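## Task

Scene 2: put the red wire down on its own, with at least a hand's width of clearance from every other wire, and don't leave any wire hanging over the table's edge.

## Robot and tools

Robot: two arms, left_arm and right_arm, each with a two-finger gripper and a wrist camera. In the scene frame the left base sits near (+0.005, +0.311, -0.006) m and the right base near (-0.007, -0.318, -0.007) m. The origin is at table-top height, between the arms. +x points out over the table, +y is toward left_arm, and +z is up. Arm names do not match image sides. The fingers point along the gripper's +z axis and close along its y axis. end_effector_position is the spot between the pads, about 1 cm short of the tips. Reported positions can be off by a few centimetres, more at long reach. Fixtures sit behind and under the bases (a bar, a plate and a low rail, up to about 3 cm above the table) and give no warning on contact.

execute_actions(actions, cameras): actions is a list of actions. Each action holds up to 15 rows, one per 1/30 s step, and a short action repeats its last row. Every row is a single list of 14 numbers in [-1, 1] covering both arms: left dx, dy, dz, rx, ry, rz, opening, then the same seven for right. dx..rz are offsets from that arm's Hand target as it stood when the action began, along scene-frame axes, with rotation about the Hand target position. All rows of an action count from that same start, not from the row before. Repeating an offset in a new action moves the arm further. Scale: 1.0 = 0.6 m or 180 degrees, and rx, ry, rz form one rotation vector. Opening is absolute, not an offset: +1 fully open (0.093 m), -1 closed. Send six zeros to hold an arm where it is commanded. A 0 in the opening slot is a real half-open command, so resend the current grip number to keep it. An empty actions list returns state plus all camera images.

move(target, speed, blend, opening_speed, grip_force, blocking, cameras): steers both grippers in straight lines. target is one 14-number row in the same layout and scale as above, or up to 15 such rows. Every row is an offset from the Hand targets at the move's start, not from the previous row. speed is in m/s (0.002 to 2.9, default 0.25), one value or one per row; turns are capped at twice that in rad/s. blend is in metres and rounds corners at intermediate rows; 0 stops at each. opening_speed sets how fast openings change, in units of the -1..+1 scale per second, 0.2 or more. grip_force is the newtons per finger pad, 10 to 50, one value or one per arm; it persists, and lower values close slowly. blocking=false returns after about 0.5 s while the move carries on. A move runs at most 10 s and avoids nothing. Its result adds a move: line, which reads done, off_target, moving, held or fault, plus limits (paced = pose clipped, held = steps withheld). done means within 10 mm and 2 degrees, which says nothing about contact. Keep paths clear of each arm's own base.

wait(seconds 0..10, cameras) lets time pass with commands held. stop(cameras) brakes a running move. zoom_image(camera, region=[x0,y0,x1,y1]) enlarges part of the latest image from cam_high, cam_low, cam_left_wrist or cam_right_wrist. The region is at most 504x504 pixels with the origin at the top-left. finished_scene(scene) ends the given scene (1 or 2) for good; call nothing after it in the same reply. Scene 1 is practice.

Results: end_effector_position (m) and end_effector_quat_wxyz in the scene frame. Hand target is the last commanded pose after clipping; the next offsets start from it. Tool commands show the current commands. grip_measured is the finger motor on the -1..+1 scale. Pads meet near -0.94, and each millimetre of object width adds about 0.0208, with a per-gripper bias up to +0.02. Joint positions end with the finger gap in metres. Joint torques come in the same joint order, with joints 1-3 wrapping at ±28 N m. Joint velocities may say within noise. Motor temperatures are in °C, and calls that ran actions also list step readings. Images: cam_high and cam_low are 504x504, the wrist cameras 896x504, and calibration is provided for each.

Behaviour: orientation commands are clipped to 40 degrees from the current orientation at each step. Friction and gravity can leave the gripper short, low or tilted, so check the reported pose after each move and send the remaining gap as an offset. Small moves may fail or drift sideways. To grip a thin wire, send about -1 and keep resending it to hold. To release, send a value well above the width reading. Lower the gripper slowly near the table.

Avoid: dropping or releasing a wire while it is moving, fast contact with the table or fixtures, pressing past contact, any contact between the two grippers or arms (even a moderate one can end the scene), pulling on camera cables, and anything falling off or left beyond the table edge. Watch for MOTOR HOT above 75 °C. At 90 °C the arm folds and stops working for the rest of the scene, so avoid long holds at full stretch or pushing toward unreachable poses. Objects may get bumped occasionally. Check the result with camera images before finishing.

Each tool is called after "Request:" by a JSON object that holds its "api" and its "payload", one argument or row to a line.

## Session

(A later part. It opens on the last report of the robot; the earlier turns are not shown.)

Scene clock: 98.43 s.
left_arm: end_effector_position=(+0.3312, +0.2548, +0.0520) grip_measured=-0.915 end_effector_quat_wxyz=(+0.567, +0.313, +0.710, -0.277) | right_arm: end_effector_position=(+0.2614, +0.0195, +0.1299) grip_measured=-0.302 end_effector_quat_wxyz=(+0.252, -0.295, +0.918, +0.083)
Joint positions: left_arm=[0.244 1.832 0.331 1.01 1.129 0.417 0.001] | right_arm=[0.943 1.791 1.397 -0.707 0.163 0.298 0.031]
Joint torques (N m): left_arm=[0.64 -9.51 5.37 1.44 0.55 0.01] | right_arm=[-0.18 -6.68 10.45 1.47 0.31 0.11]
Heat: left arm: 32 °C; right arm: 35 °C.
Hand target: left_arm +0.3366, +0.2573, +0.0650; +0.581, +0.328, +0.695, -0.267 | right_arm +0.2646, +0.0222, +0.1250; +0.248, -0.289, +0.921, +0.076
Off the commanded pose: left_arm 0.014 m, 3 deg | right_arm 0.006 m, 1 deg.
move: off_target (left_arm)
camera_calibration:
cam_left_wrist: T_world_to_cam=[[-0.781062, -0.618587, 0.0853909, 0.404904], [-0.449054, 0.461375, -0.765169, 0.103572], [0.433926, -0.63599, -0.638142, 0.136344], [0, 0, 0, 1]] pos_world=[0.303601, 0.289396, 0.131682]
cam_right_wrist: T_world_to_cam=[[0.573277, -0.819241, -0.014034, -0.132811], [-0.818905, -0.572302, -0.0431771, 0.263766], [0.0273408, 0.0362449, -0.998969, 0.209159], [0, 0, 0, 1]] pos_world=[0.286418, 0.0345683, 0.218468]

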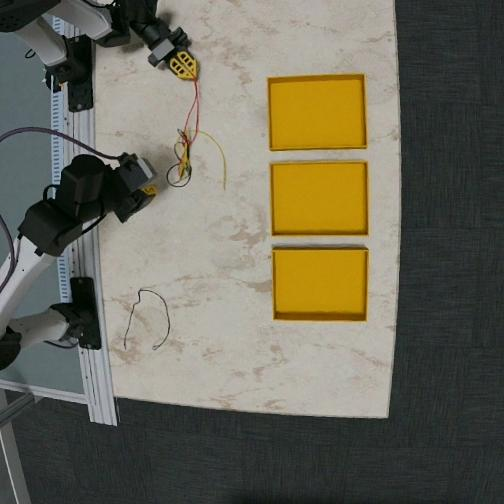

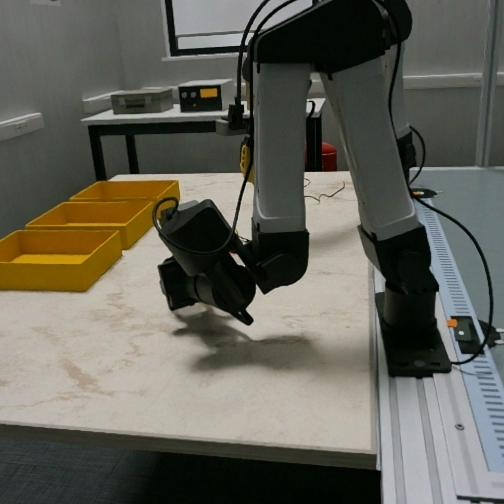

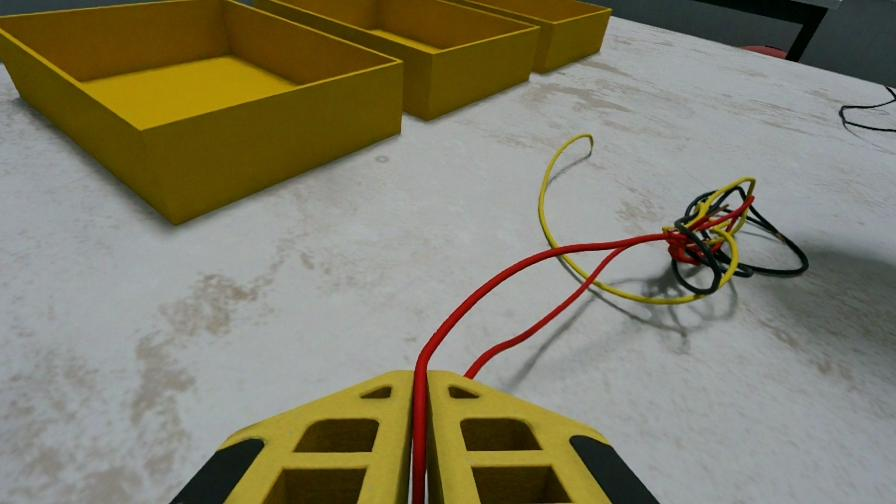

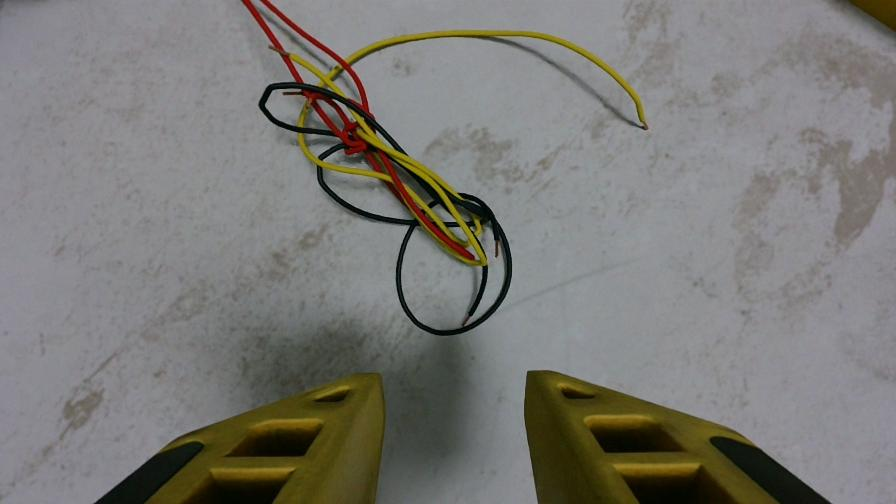

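Request:
{"api": "move", "payload": {
  "target": [
    [0,0,0,0,0,0,-0.92,0.027,-0.006,-0.12,0,0,0,-0.55],
    [0,0,0,0,0,0,-0.92,0.027,-0.006,-0.198,0,0,0,-0.55]
  ],
  "cameras": ["cam_right_wrist"],
  "speed": [0.2,0.08],
  "blend": [0.01,0]
}}

Scene clock: 103.53 s.
left_arm: end_effector_position=(+0.3311, +0.2548, +0.0520) grip_measured=-0.915 end_effector_quat_wxyz=(+0.567, +0.314, +0.710, -0.277) | right_arm: end_effector_position=(+0.2800, +0.0196, +0.0188) grip_measured=-0.548 end_effector_quat_wxyz=(+0.256, -0.286, +0.920, +0.079)
Joint positions: left_arm=[0.244 1.832 0.331 1.01 1.13 0.417 0.001] | right_arm=[0.91 1.964 1.15 -0.282 0.163 0.283 0.019]
Joint torques (N m): left_arm=[0.62 -9.52 5.31 1.46 0.55 -0.02] | right_arm=[-0.73 -7.42 6.71 1.77 0.11 -0.12]
Heat: left arm: 32 °C; right arm: 35 °C.
Hand target: left_arm +0.3366, +0.2573, +0.0651; +0.581, +0.328, +0.695, -0.267 | right_arm +0.2808, +0.0186, +0.0063; +0.248, -0.289, +0.921, +0.076
Off the commanded pose: left_arm 0.014 m, 3 deg | right_arm 0.013 m, 1 deg.
move: off_target (left_arm, right_arm)
camera_calibration:
cam_right_wrist: T_world_to_cam=[[0.556715, -0.830653, -0.00916295, -0.140145], [-0.829982, -0.555738, -0.0477957, 0.2772], [0.0346095, 0.0342137, -0.998815, 0.0957206], [0, 0, 0, 1]] pos_world=[0.304779, 0.0343633, 0.107572]
Images, in order (width x height): cam_right_wrist 896x504.

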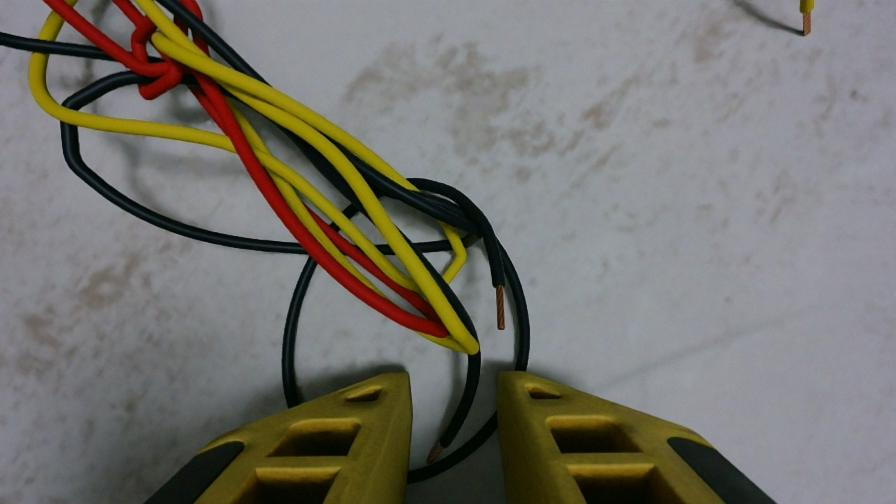

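Request:
{"api": "move", "payload": {
  "target": [
    [0,0,0,0,0,0,-0.92,0,0,0,0,0,0,-1],
    [0,0,0,0,0,0,-0.92,-0.05,-0.15,0.05,0,0,0,-1]
  ],
  "cameras": ["cam_right_wrist","cam_high"],
  "speed": 0.08
}}

Scene clock: 106.13 s.
left_arm: end_effector_position=(+0.3272, +0.2514, +0.0527) grip_measured=-0.915 end_effector_quat_wxyz=(+0.563, +0.317, +0.705, -0.292) | right_arm: end_effector_position=(+0.2560, -0.0565, +0.0387) grip_measured=-0.977 end_effector_quat_wxyz=(+0.263, -0.290, +0.916, +0.092)
Joint positions: left_arm=[0.244 1.832 0.331 0.999 1.16 0.417 0.001] | right_arm=[0.809 1.651 0.839 -0.245 0.098 0.185 0]
Joint torques (N m): left_arm=[0.65 -9.55 5.33 1.52 0.21 -0.03] | right_arm=[-1.37 -9.39 6.01 1.07 0.22 -0.11]
Heat: left arm: 32 °C; right arm: 35 °C.
Hand target: left_arm +0.3366, +0.2573, +0.0651; +0.581, +0.328, +0.695, -0.267 | right_arm +0.2508, -0.0714, +0.0362; +0.248, -0.289, +0.921, +0.076
Off the commanded pose: left_arm 0.017 m, 4 deg | right_arm 0.016 m, 3 deg.
move: off_target (left_arm, right_arm)
camera_calibration:
cam_right_wrist: T_world_to_cam=[[0.57045, -0.82092, -0.0260374, -0.192131], [-0.820226, -0.56775, -0.0699238, 0.213633], [0.0426191, 0.0612445, -0.997212, 0.118437], [0, 0, 0, 1]] pos_world=[0.279781, -0.0436875, 0.128042]
Images, in order (width x height): cam_high 504x504, cam_right_wrist 896x504.

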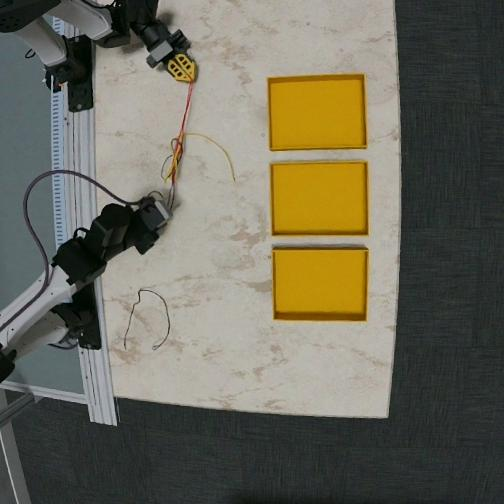

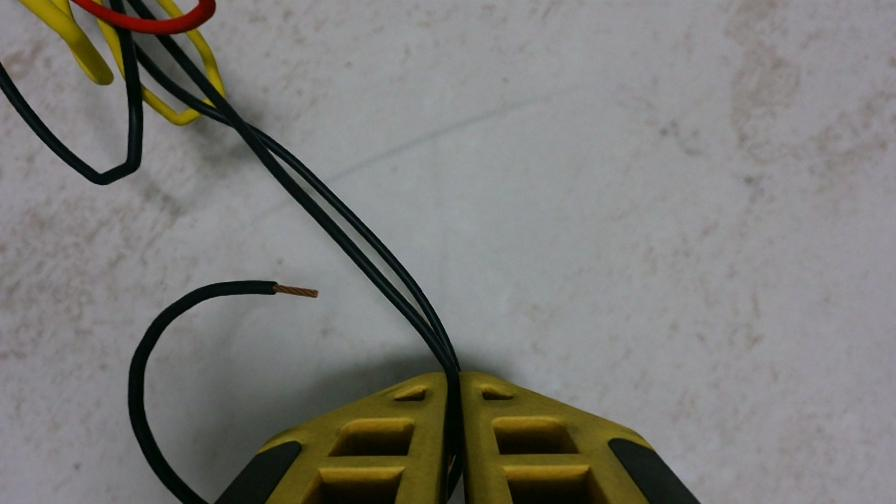

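Coming well. Keep pulling.

Request:
{"api": "move", "payload": {
  "target": [0,0,0,0,0,0,-0.92,-0.03,-0.2,0.0,0,0,0,-1],
  "cameras": ["cam_right_wrist","cam_high","cam_left_wrist"],
  "speed": 0.08
}}

Scene clock: 108.43 s.
left_arm: end_effector_position=(+0.3198, +0.2418, +0.0562) grip_measured=-0.915 end_effector_quat_wxyz=(+0.558, +0.329, +0.692, -0.318) | right_arm: end_effector_position=(+0.2441, -0.1640, +0.0508) grip_measured=-0.977 end_effector_quat_wxyz=(+0.283, -0.305, +0.902, +0.117)
Joint positions: left_arm=[0.231 1.826 0.331 0.982 1.211 0.417 0.001] | right_arm=[0.463 1.273 0.55 -0.28 -0.124 -0.137 0]
Joint torques (N m): left_arm=[2.14 -9.58 5.27 1.61 -0.32 -0.01] | right_arm=[-2.3 -5.14 5.96 0.81 0.66 -0.11]
Heat: left arm: 32 °C; right arm: 35 °C.
Hand target: left_arm +0.3366, +0.2573, +0.0651; +0.581, +0.328, +0.695, -0.267 | right_arm +0.2329, -0.1914, +0.0363; +0.248, -0.289, +0.921, +0.076
Off the commanded pose: left_arm 0.024 m, 6 deg | right_arm 0.033 m, 7 deg.
move: off_target (left_arm, right_arm)
camera_calibration:
cam_left_wrist: T_world_to_cam=[[-0.829271, -0.545956, 0.119337, 0.3835], [-0.417596, 0.463469, -0.781543, 0.0980225], [0.37138, -0.697946, -0.612331, 0.169171], [0, 0, 0, 1]] pos_world=[0.296132, 0.282016, 0.134432]
cam_right_wrist: T_world_to_cam=[[0.607813, -0.792593, -0.0485796, -0.276651], [-0.790843, -0.598683, -0.127069, 0.134269], [0.0716304, 0.115653, -0.990703, 0.139157], [0, 0, 0, 1]] pos_world=[0.264371, -0.154981, 0.141485]
Images, in order (width x height): cam_high 504x504, cam_left_wrist 896x504, cam_right_wrist 896x504.

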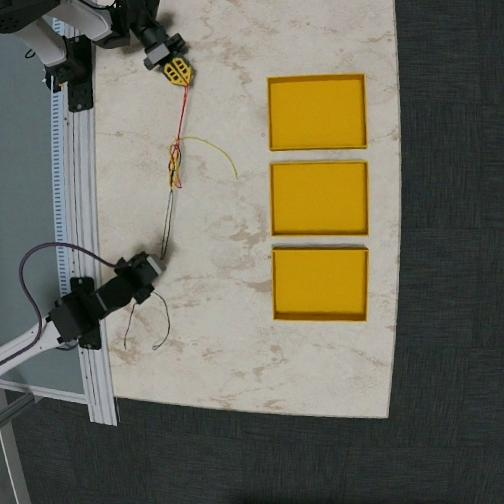

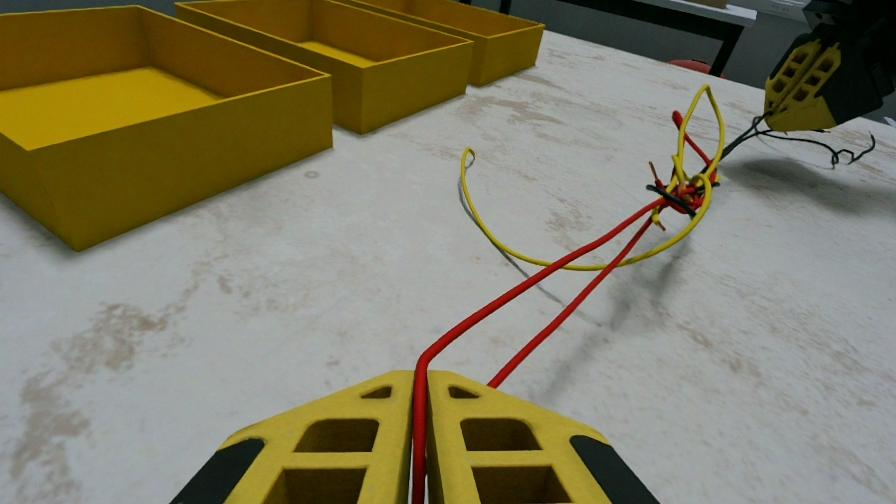

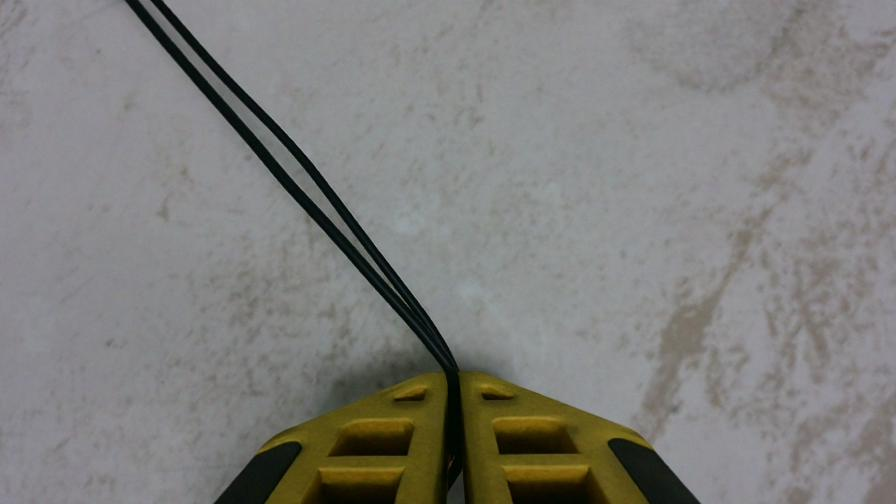

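Request:
{"api": "move", "payload": {
  "target": [0,0,0,0,0,0,-0.92,0.03,-0.2,0.02,0,0,0,-1],
  "cameras": ["cam_high","cam_left_wrist"],
  "speed": 0.08
}}

Request:
{"api": "zoom_image", "payload": {
  "camera": "cam_left_wrist",
  "region": [500, 50, 896, 300]
}}

Scene clock: 110.87 s.
left_arm: end_effector_position=(+0.3104, +0.2303, +0.0606) grip_measured=-0.915 end_effector_quat_wxyz=(+0.548, +0.342, +0.680, -0.348) | right_arm: end_effector_position=(+0.2420, -0.2772, +0.0569) grip_measured=-0.977 end_effector_quat_wxyz=(+0.272, -0.312, +0.898, +0.149)
Joint positions: left_arm=[0.211 1.805 0.331 0.935 1.263 0.425 0.001] | right_arm=[-0.16 1.229 0.592 -0.578 -0.478 -0.722 0]
Joint torques (N m): left_arm=[4.6 -9.09 5.3 1.71 -0.83 0.03] | right_arm=[-3.17 -1.74 10 1.22 1.37 -0.08]
Heat: left arm: 32 °C; right arm: 35 °C.
Hand target: left_arm +0.3366, +0.2573, +0.0651; +0.581, +0.328, +0.695, -0.267 | right_arm +0.2509, -0.3114, +0.0483; +0.248, -0.289, +0.921, +0.076
Off the commanded pose: left_arm 0.038 m, 10 deg | right_arm 0.036 m, 10 deg.
move: off_target (left_arm, right_arm)
camera_calibration:
cam_left_wrist: T_world_to_cam=[[-0.861729, -0.486615, 0.143628, 0.363783], [-0.395844, 0.467731, -0.790275, 0.0956025], [0.317381, -0.737857, -0.595681, 0.19233], [0, 0, 0, 1]] pos_world=[0.290285, 0.274218, 0.13787]
Images, in order (width x height): cam_high 504x504, cam_left_wrist 896x504.

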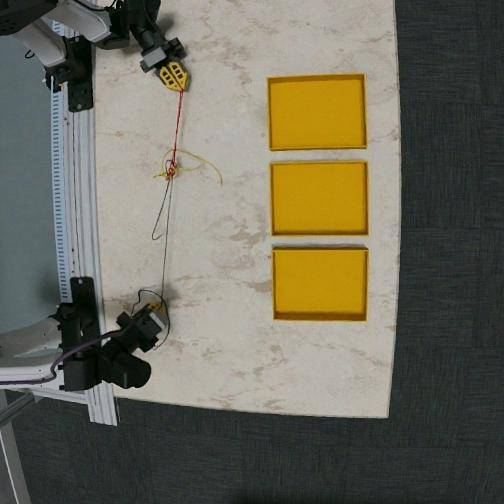

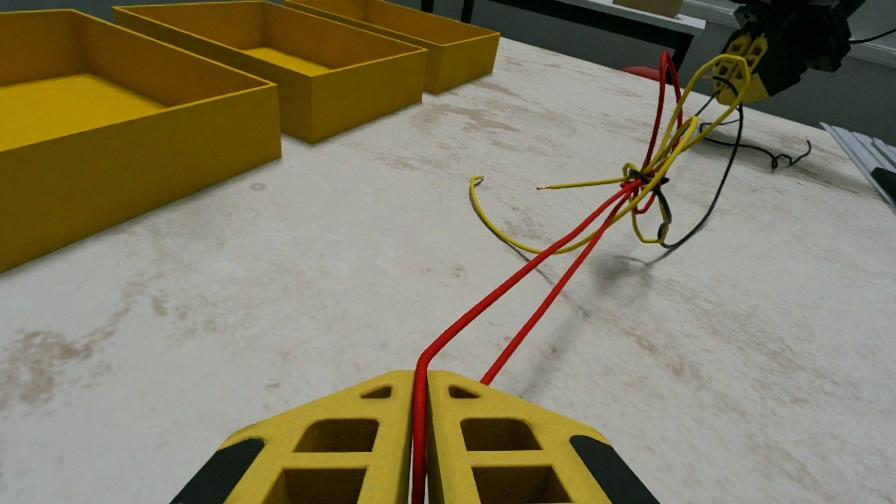

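Scaled by 1.273 from the camera's 896x504 image, which has a finer 1280x720 frame.

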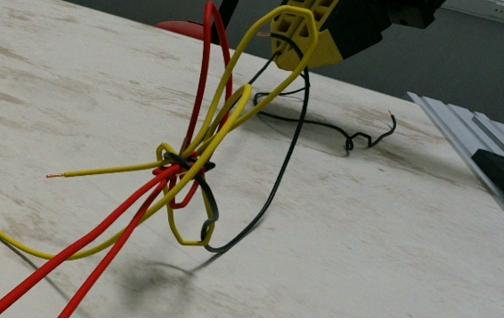

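Request:
{"api": "move", "payload": {
  "target": [0.01,0.06,0.02,0,0,0,-0.92,0,-0.08,0,0,0,0,-1],
  "cameras": ["cam_high","cam_left_wrist"],
  "speed": 0.06
}}

Request:
{"api": "zoom_image", "payload": {
  "camera": "cam_left_wrist",
  "region": [500, 50, 896, 300]
}}

Scene clock: 112.80 s.
left_arm: end_effector_position=(+0.3059, +0.2534, +0.0671) grip_measured=-0.915 end_effector_quat_wxyz=(+0.540, +0.324, +0.683, -0.371) | right_arm: end_effector_position=(+0.2326, -0.3095, +0.0590) grip_measured=-0.977 end_effector_quat_wxyz=(+0.266, -0.306, +0.896, +0.182)
Joint positions: left_arm=[0.316 1.741 0.405 0.575 1.367 0.6 0.001] | right_arm=[-0.37 1.3 0.657 -0.734 -0.585 -0.95 0]
Joint torques (N m): left_arm=[6.97 -9.47 8.61 1.65 -0.65 0.01] | right_arm=[-4.4 -2.59 10.76 1.55 1.63 -0.07]
Heat: left arm: 32 °C; right arm: 35 °C.
Hand target: left_arm +0.3426, +0.2932, +0.0771; +0.581, +0.328, +0.695, -0.267 | right_arm +0.2508, -0.3593, +0.0482; +0.248, -0.289, +0.921, +0.076
Off the commanded pose: left_arm 0.055 m, 13 deg | right_arm 0.054 m, 13 deg.
move: off_target (left_arm, right_arm)
camera_calibration:
cam_left_wrist: T_world_to_cam=[[-0.856651, -0.47547, 0.200192, 0.362111], [-0.426919, 0.435496, -0.792517, 0.106002], [0.289636, -0.764377, -0.576055, 0.228547], [0, 0, 0, 1]] pos_world=[0.289262, 0.300706, 0.143172]
Images, in order (width x height): cam_high 504x504, cam_left_wrist 896x504.

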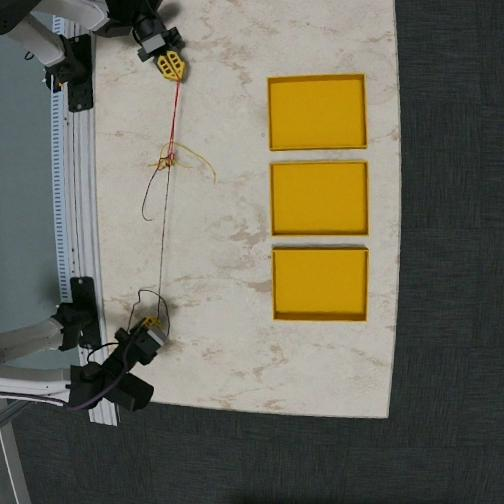

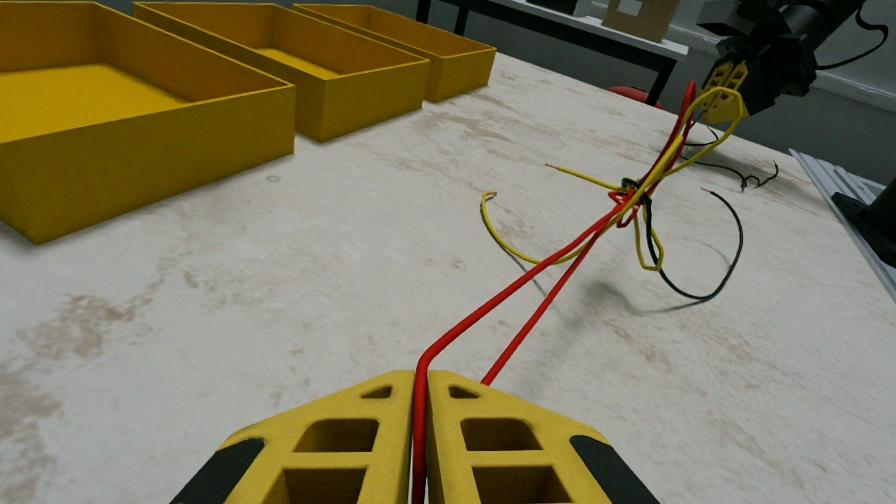

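Scaled by 1.273 from the camera's 896x504 image, which has a finer 1280x720 frame.

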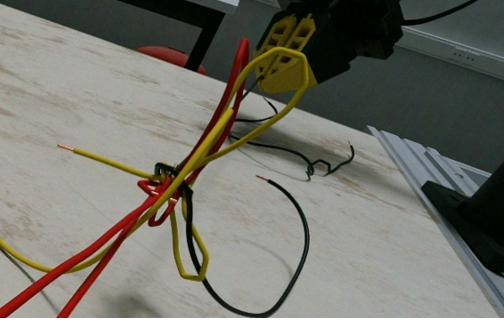

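Request:
{"api": "move", "payload": {
  "target": [
    [0,-0.1,0,0,0,0,-0.92,0,0.1,0,0,0,0,-1],
    [0.02,0.08,0,0,0,0,-0.92,0.03,-0.08,0,0,0,0,-1]
  ],
  "cameras": ["cam_high","cam_left_wrist"],
  "speed": [0.2,0.15],
  "blend": [0.02,0]
}}

Request:
{"api": "zoom_image", "payload": {
  "camera": "cam_left_wrist",
  "region": [500, 50, 896, 300]
}}

Scene clock: 115.43 s.
left_arm: end_effector_position=(+0.3224, +0.2977, +0.0803) grip_measured=-0.915 end_effector_quat_wxyz=(+0.563, +0.307, +0.674, -0.367) | right_arm: end_effector_position=(+0.2459, -0.3465, +0.0640) grip_measured=-0.977 end_effector_quat_wxyz=(+0.264, -0.293, +0.897, +0.201)
Joint positions: left_arm=[0.45 1.781 0.602 0.129 1.462 0.905 0.001] | right_arm=[-0.52 1.46 0.804 -0.846 -0.63 -1.109 0]
Joint torques (N m): left_arm=[7.16 -6.56 9.77 1.55 -0.53 0.1] | right_arm=[-4.72 -3.62 11.52 1.81 1.69 -0.07]
Heat: left arm: 32 °C; right arm: 35 °C.
Hand target: left_arm +0.3546, +0.3413, +0.0772; +0.581, +0.328, +0.695, -0.267 | right_arm +0.2688, -0.4073, +0.0482; +0.248, -0.289, +0.921, +0.076
Off the commanded pose: left_arm 0.054 m, 12 deg | right_arm 0.067 m, 15 deg.
move: off_target (left_arm, right_arm)
camera_calibration:
cam_left_wrist: T_world_to_cam=[[-0.843775, -0.5018, 0.19037, 0.399174], [-0.417782, 0.391453, -0.819892, 0.116615], [0.336901, -0.771337, -0.539942, 0.24913], [0, 0, 0, 1]] pos_world=[0.301601, 0.34682, 0.154137]
Images, in order (width x height): cam_high 504x504, cam_left_wrist 896x504.

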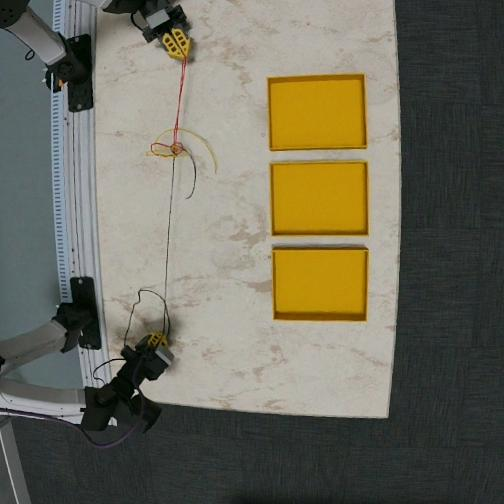

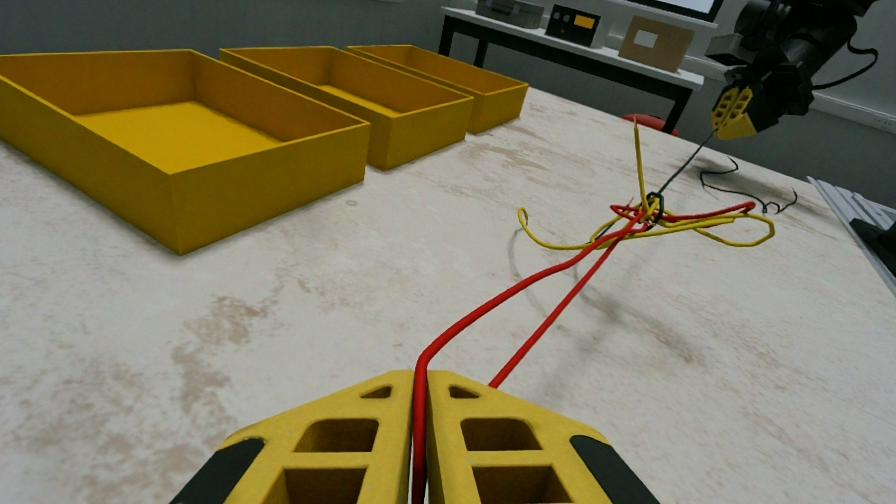

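Scaled by 1.273 from the camera's 896x504 image, which has a finer 1280x720 frame.

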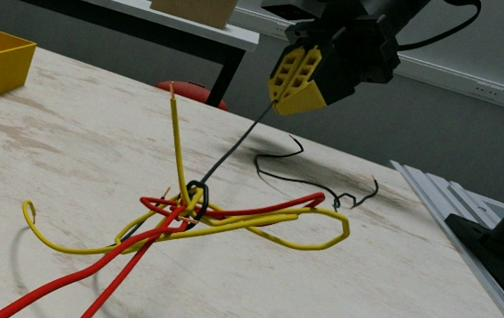

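Request:
{"api": "move", "payload": {
  "target": [
    [0,-0.08,0,0,0,0,-0.92,0,0.1,0,0,0,0,-1],
    [0.02,0.06,0.02,0,0,0,-0.92,0.0,-0.1,0,0,0,0,-1]
  ],
  "cameras": ["cam_high","cam_left_wrist"],
  "speed": [0.2,0.15],
  "blend": [0.02,0]
}}

Request:
{"api": "zoom_image", "payload": {
  "camera": "cam_left_wrist",
  "region": [500, 50, 896, 300]
}}

Scene clock: 118.50 s.
left_arm: end_effector_position=(+0.3383, +0.3290, +0.0907) grip_measured=-0.915 end_effector_quat_wxyz=(+0.548, +0.290, +0.694, -0.367) | right_arm: end_effector_position=(+0.2420, -0.3908, +0.0723) grip_measured=-0.977 end_effector_quat_wxyz=(+0.258, -0.274, +0.898, +0.230)
Joint positions: left_arm=[0.515 1.871 0.883 -0.521 1.442 1.322 0.001] | right_arm=[-0.696 1.607 0.974 -1.047 -0.655 -1.306 0]
Joint torques (N m): left_arm=[7.88 -6.95 10.95 1.42 0.06 0.15] | right_arm=[-5.23 -4.72 12.42 2.25 1.63 -0.05]
Heat: left arm: 32 °C; right arm: 36 °C.
Hand target: left_arm +0.3666, +0.3773, +0.0891; +0.581, +0.328, +0.695, -0.267 | right_arm +0.2688, -0.4674, +0.0482; +0.248, -0.289, +0.922, +0.076
Off the commanded pose: left_arm 0.056 m, 13 deg | right_arm 0.085 m, 18 deg.
move: off_target (left_arm, right_arm)
camera_calibration:
cam_left_wrist: T_world_to_cam=[[-0.819881, -0.522446, 0.234191, 0.421114], [-0.471782, 0.384752, -0.79334, 0.137489], [0.324372, -0.760931, -0.561931, 0.276331], [0, 0, 0, 1]] pos_world=[0.320494, 0.377379, 0.165734]
Images, in order (width x height): cam_high 504x504, cam_left_wrist 896x504.

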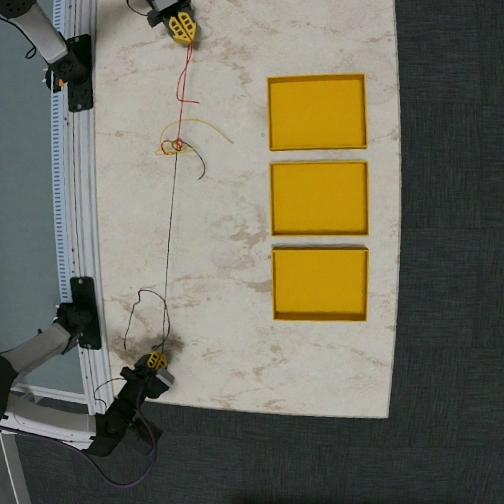

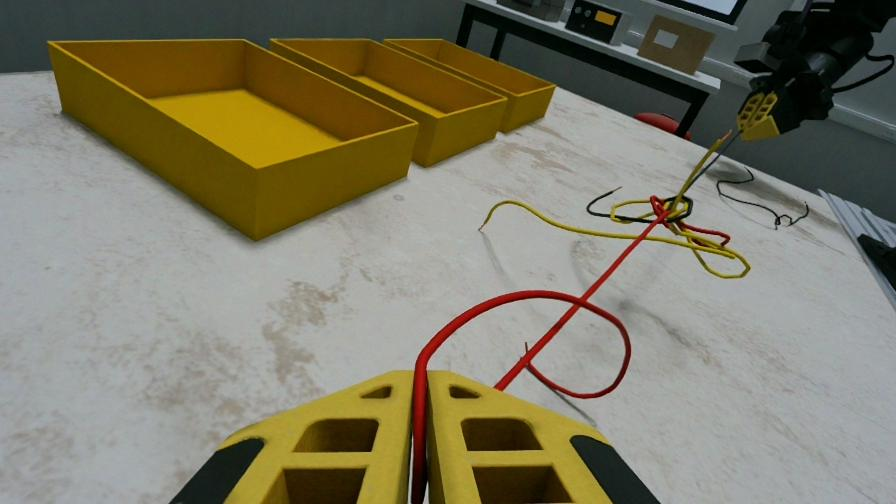

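Scaled by 1.273 from the camera's 896x504 image, which has a finer 1280x720 frame.

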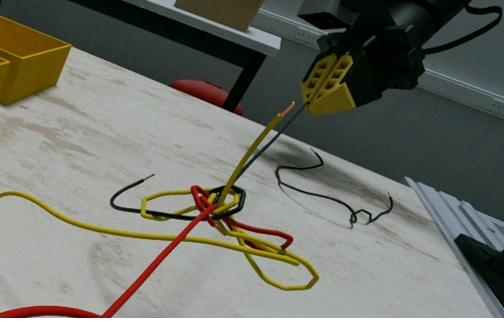

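Request:
{"api": "move", "payload": {
  "target": [
    [0,-0.09,0,0,0,0,-0.92,0,0.12,0,0,0,0,-1],
    [0.0,0.07,0.06,0,0,0,-0.92,0.0,-0.01,0.06,0,0,0,-1]
  ],
  "cameras": ["cam_high","cam_left_wrist"],
  "speed": [0.2,0.15],
  "blend": [0.02,0]
}}

Request:
{"api": "zoom_image", "payload": {
  "camera": "cam_left_wrist",
  "region": [500, 50, 896, 300]
}}

Scene clock: 121.70 s.
left_arm: end_effector_position=(+0.3485, +0.3723, +0.1237) grip_measured=-0.915 end_effector_quat_wxyz=(+0.535, +0.307, +0.706, -0.347) | right_arm: end_effector_position=(+0.2481, -0.4054, +0.1032) grip_measured=-0.977 end_effector_quat_wxyz=(+0.259, -0.280, +0.900, +0.208)
Joint positions: left_arm=[0.607 2.001 1.252 -1.235 1.368 1.834 0.001] | right_arm=[-0.708 1.587 1.096 -1.156 -0.631 -1.317 0]
Joint torques (N m): left_arm=[8.01 -7.83 10.25 0.64 0.78 0.11] | right_arm=[-4.9 -4.38 11.81 2.08 1.37 -0.08]
Heat: left arm: 32 °C; right arm: 37 °C.
Hand target: left_arm +0.3666, +0.4193, +0.1251; +0.581, +0.328, +0.695, -0.267 | right_arm +0.2688, -0.4734, +0.0842; +0.248, -0.289, +0.921, +0.076
Off the commanded pose: left_arm 0.050 m, 11 deg | right_arm 0.074 m, 15 deg.
move: off_target (left_arm, right_arm)
camera_calibration:
cam_left_wrist: T_world_to_cam=[[-0.820195, -0.533355, 0.20691, 0.451876], [-0.475981, 0.435573, -0.764015, 0.130756], [0.317367, -0.725126, -0.611122, 0.319741], [0, 0, 0, 1]] pos_world=[0.331389, 0.41591, 0.201802]
Images, in order (width x height): cam_high 504x504, cam_left_wrist 896x504.

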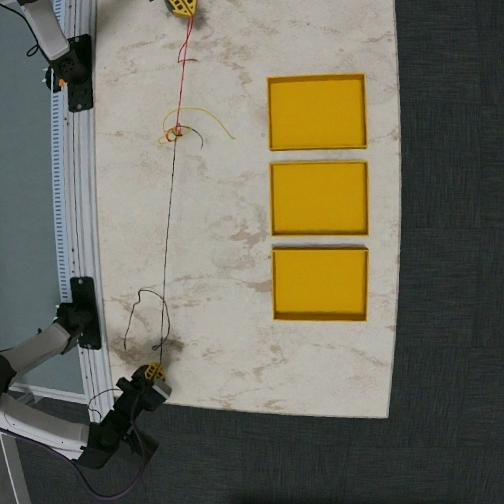

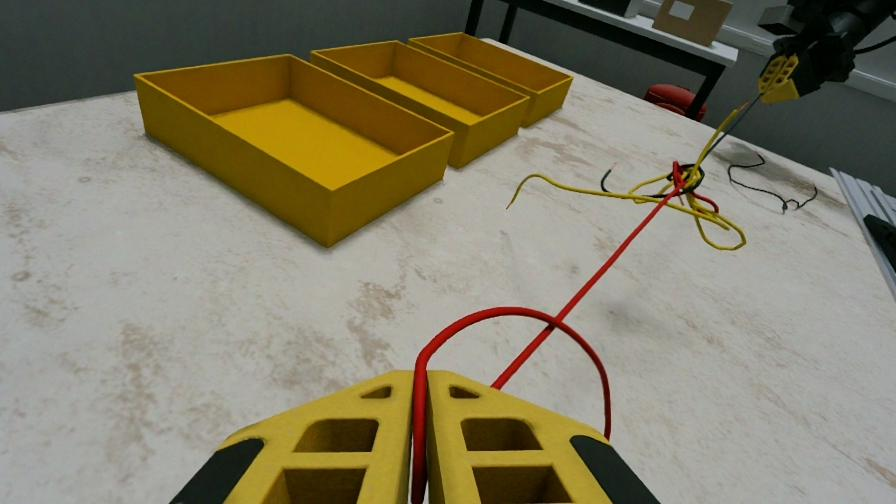

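Scaled by 1.273 from the camera's 896x504 image, which has a finer 1280x720 frame.

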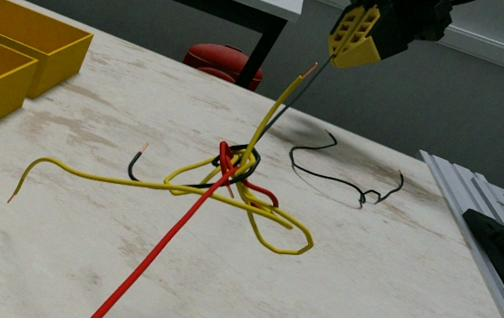

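Request:
{"api": "move", "payload": {
  "target": [
    [0,-0.09,0,0,0,0.1,-0.92,0,0.12,0,0,0,0,-1],
    [0.0,0.09,0.0,0,0,0.2,-0.92,0.0,-0.01,0.0,0,0,-0.1,-1]
  ],
  "cameras": ["cam_high","cam_left_wrist"],
  "speed": [0.2,0.15],
  "blend": [0.02,0]
}}

Request:
{"api": "zoom_image", "payload": {
  "camera": "cam_left_wrist",
  "region": [500, 50, 896, 300]
}}

Scene clock: 125.13 s.
left_arm: end_effector_position=(+0.3663, +0.4738, +0.1333) grip_measured=-0.915 end_effector_quat_wxyz=(+0.640, +0.105, +0.758, -0.074) | right_arm: end_effector_position=(+0.2644, -0.4744, +0.0852) grip_measured=-0.977 end_effector_quat_wxyz=(+0.256, -0.147, +0.955, +0.038)
Joint positions: left_arm=[0.732 1.656 0.6 0.733 1.023 0.304 0.001] | right_arm=[-0.739 1.494 0.982 -0.774 -0.399 -0.974 0]
Joint torques (N m): left_arm=[-0.5 -5.64 5.09 1.76 0.06 -0.15] | right_arm=[-0.44 -3.9 9.16 1.23 -0.26 0.09]
Heat: left arm: 32 °C; right arm: 37 °C.
Hand target: left_arm +0.3666, +0.4733, +0.1251; +0.635, +0.097, +0.762, -0.074 | right_arm +0.2688, -0.4793, +0.0842; +0.257, -0.142, +0.955, +0.037
Off the commanded pose: left_arm 0.008 m, 1 deg | right_arm 0.007 m, 1 deg.
move: done
camera_calibration:
cam_left_wrist: T_world_to_cam=[[-0.291701, -0.956212, 0.0238525, 0.549708], [-0.59466, 0.161762, -0.787536, 0.278748], [0.749193, -0.243909, -0.615807, 0.00802955], [0, 0, 0, 1]] pos_world=[0.320095, 0.482505, 0.211357]
Images, in order (width x height): cam_high 504x504, cam_left_wrist 896x504.

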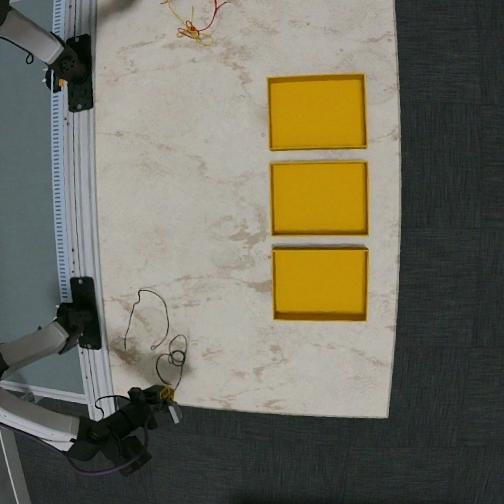

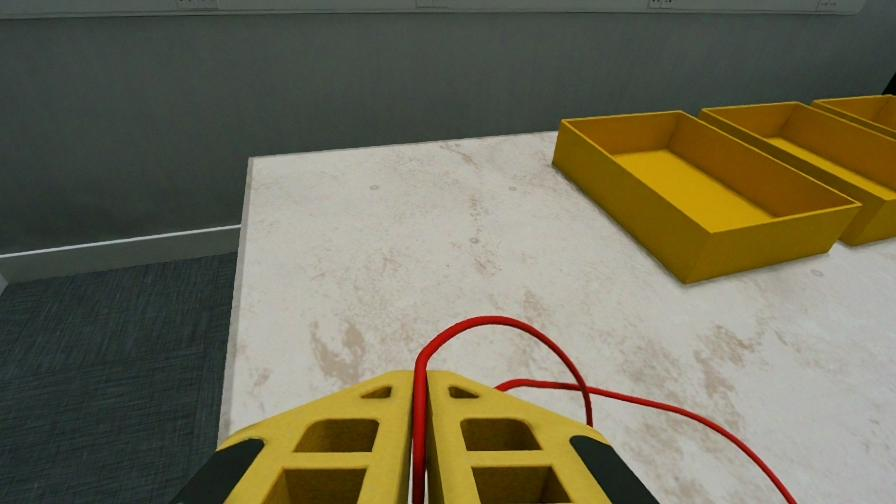

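Scaled by 1.273 from the camera's 896x504 image, which has a finer 1280x720 frame.

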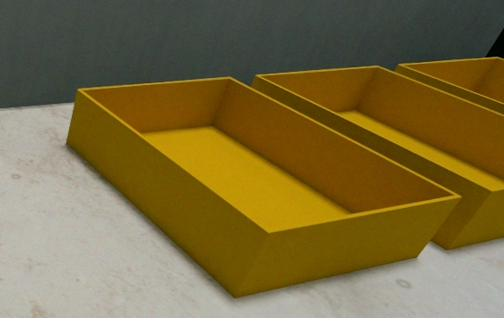

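Request:
{"api": "move", "payload": {
  "target": [
    [0,-0.3,-0.06,0,0,-0.2,-0.92,-0.02,0.1,-0.1,0,0,0,-1],
    [0,-0.3,-0.06,0,0,-0.2,-0.92,-0.02,0.1,-0.1,0,0,0,-0.3],
    [0,-0.3,-0.06,0,0,-0.2,-0.92,-0.02,0.1,0.1,0,0,0.15,-0.3]
  ],
  "cameras": ["all"],
  "speed": 0.2
}}

Request:
{"api": "zoom_image", "payload": {
  "camera": "cam_left_wrist",
  "region": [400, 150, 896, 450]
}}

Scene clock: 130.17 s.
left_arm: end_effector_position=(+0.3656, +0.2957, +0.0900) grip_measured=-0.915 end_effector_quat_wxyz=(+0.583, +0.322, +0.700, -0.260) | right_arm: end_effector_position=(+0.2544, -0.4195, +0.1431) grip_measured=-0.302 end_effector_quat_wxyz=(+0.237, -0.360, +0.899, +0.085)
Joint positions: left_arm=[0.346 1.744 0.544 0.657 1.209 0.531 0.001] | right_arm=[-0.631 1.472 1.206 -1.185 -0.451 -1.348 0.031]
Joint torques (N m): left_arm=[-0.44 -5.75 6.3 1.35 0.58 -0.03] | right_arm=[-0.66 -3.67 9.43 0.52 -0.56 -0.14]
Heat: left arm: 32 °C; right arm: 36 °C.
Hand target: left_arm +0.3666, +0.2933, +0.0891; +0.581, +0.328, +0.695, -0.267 | right_arm +0.2569, -0.4194, +0.1443; +0.241, -0.361, +0.896, +0.095
Off the commanded pose: left_arm 0.003 m, 1 deg | right_arm 0.003 m, 1 deg.
move: done
camera_calibration:
cam_left_wrist: T_world_to_cam=[[-0.777578, -0.627787, 0.0354452, 0.459673], [-0.415721, 0.470984, -0.778042, 0.115309], [0.471751, -0.619724, -0.627211, 0.15204], [0, 0, 0, 1]] pos_world=[0.333642, 0.328491, 0.168784]
cam_right_wrist: T_world_to_cam=[[0.677836, -0.73518, 0.00697463, -0.482503], [-0.735053, -0.677856, -0.0144026, -0.0622594], [0.0153163, 0.00463589, -0.999872, 0.228464], [0, 0, 0, 1]] pos_world=[0.277795, -0.397988, 0.230903]

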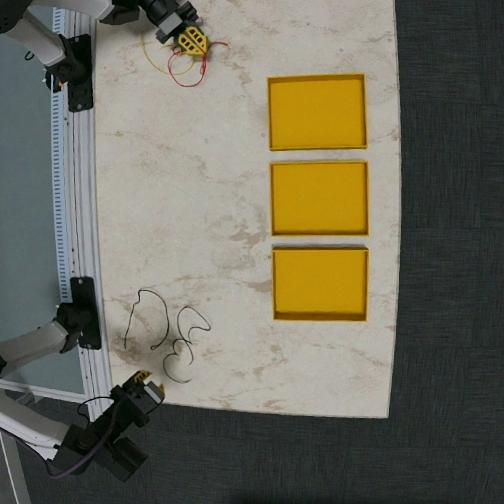

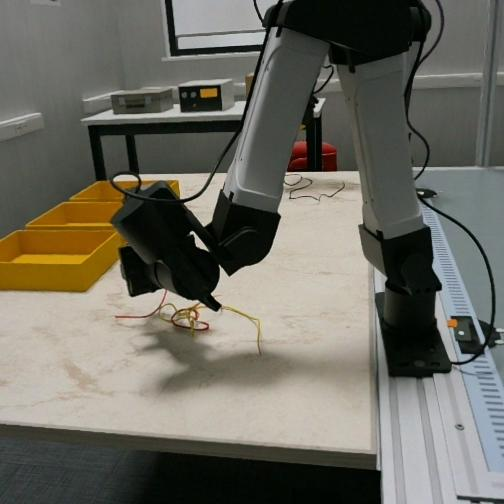

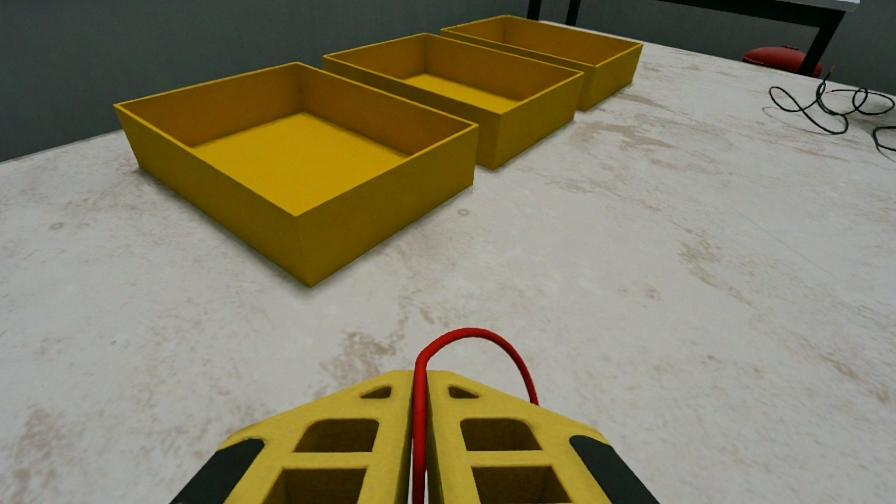

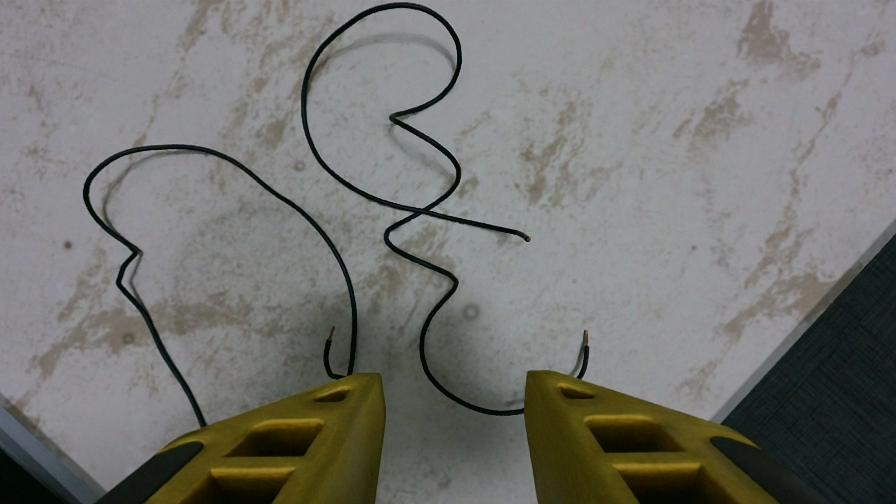

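Scaled by 1.016 from the camera's 896x504 image, which has a finer 1280x720 frame.

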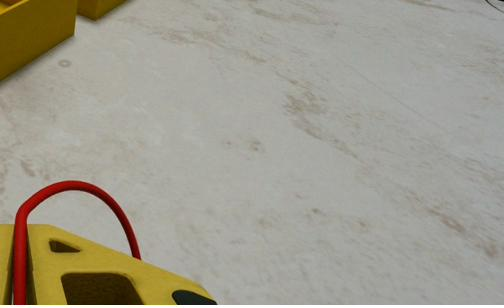

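Request:
{"api": "move", "payload": {
  "target": [
    [0,-0.45,0.08,0,0,0,-0.92,0.05,0.3,0.1,0,0,0,-0.3],
    [0,-0.1,0.05,0,0,0,-0.92,0.04,0.55,0.1,0,0,0,-0.3]
  ],
  "cameras": ["all"],
  "speed": 0.2
}}

Request:
{"api": "zoom_image", "payload": {
  "camera": "cam_left_wrist",
  "region": [400, 100, 896, 400]
}}

Scene clock: 134.33 s.
left_arm: end_effector_position=(+0.3629, +0.2329, +0.1066) grip_measured=-0.915 end_effector_quat_wxyz=(+0.570, +0.315, +0.708, -0.272) | right_arm: end_effector_position=(+0.2743, -0.0952, +0.2034) grip_measured=-0.302 end_effector_quat_wxyz=(+0.236, -0.365, +0.896, +0.096)
Joint positions: left_arm=[0.123 1.624 0.461 0.775 1.015 0.312 0.001] | right_arm=[0.63 1.524 1.418 -0.995 -0.054 -0.112 0.031]
Joint torques (N m): left_arm=[0.36 -8.12 7.3 1.54 0.48 -0.03] | right_arm=[0.16 -4.34 10.28 1.73 0.11 0.09]
Heat: left arm: 32 °C; right arm: 37 °C.
Hand target: left_arm +0.3666, +0.2332, +0.1190; +0.581, +0.328, +0.695, -0.267 | right_arm +0.2808, -0.0894, +0.2041; +0.241, -0.361, +0.896, +0.095
Off the commanded pose: left_arm 0.013 m, 3 deg | right_arm 0.009 m, 1 deg.
move: off_target (left_arm)
camera_calibration:
cam_left_wrist: T_world_to_cam=[[-0.77978, -0.621612, 0.0744419, 0.412812], [-0.443358, 0.464354, -0.766687, 0.167057], [0.442014, -0.630851, -0.637691, 0.13927], [0, 0, 0, 1]] pos_world=[0.33441, 0.266894, 0.186161]
cam_right_wrist: T_world_to_cam=[[0.689901, -0.723834, -0.0100416, -0.256769], [-0.723851, -0.689617, -0.0216155, 0.170359], [0.00872114, 0.0221812, -0.999716, 0.290358], [0, 0, 0, 1]] pos_world=[0.297927, -0.0748161, 0.29138]

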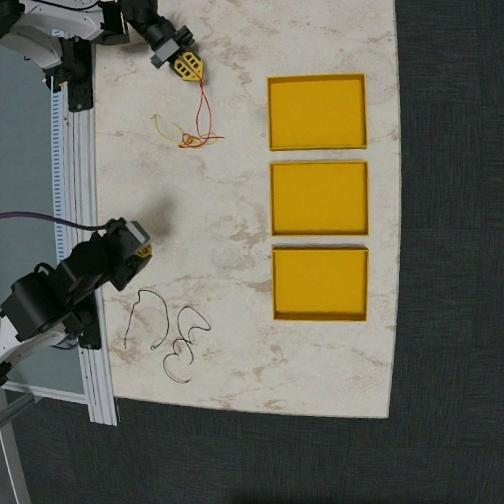

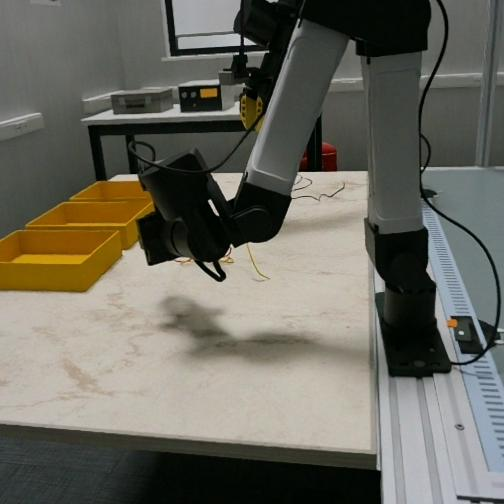

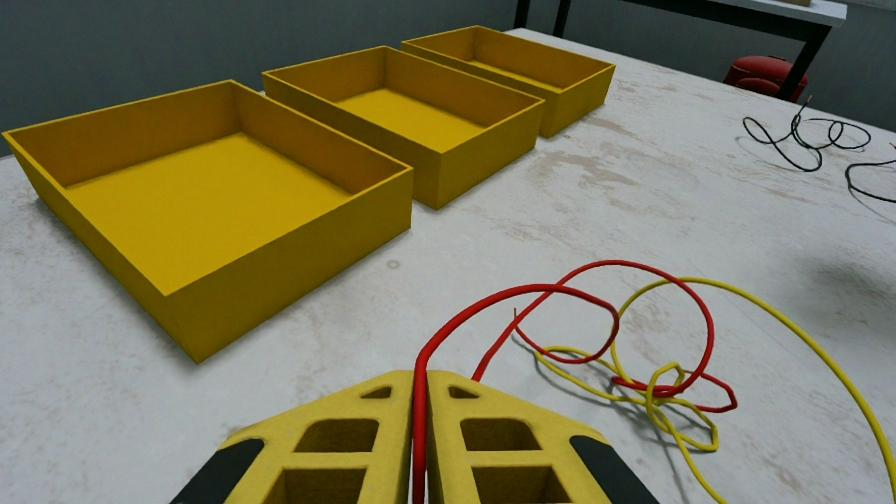

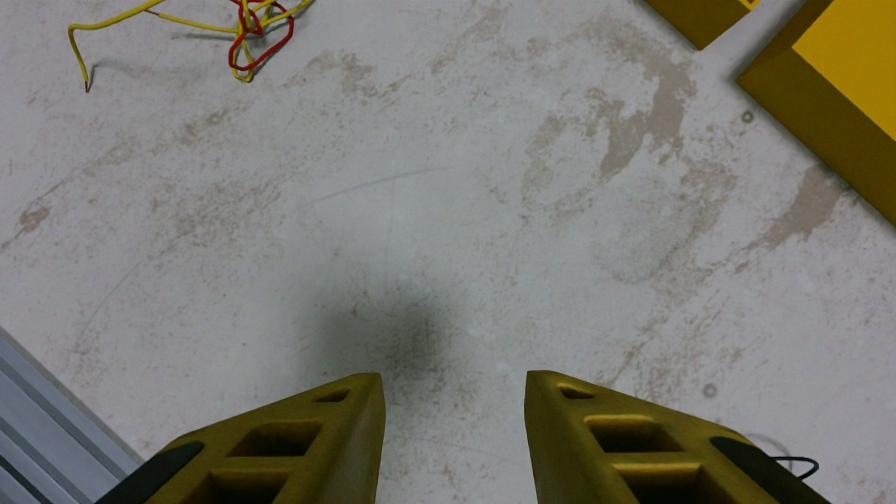

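Scaled by 1.016 from the camera's 896x504 image, which has a finer 1280x720 frame.

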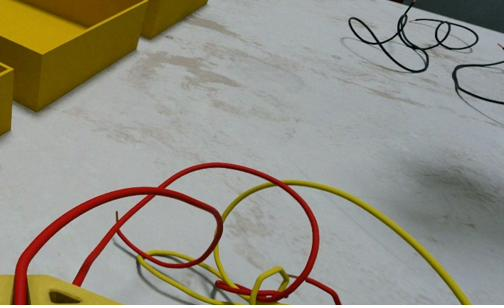

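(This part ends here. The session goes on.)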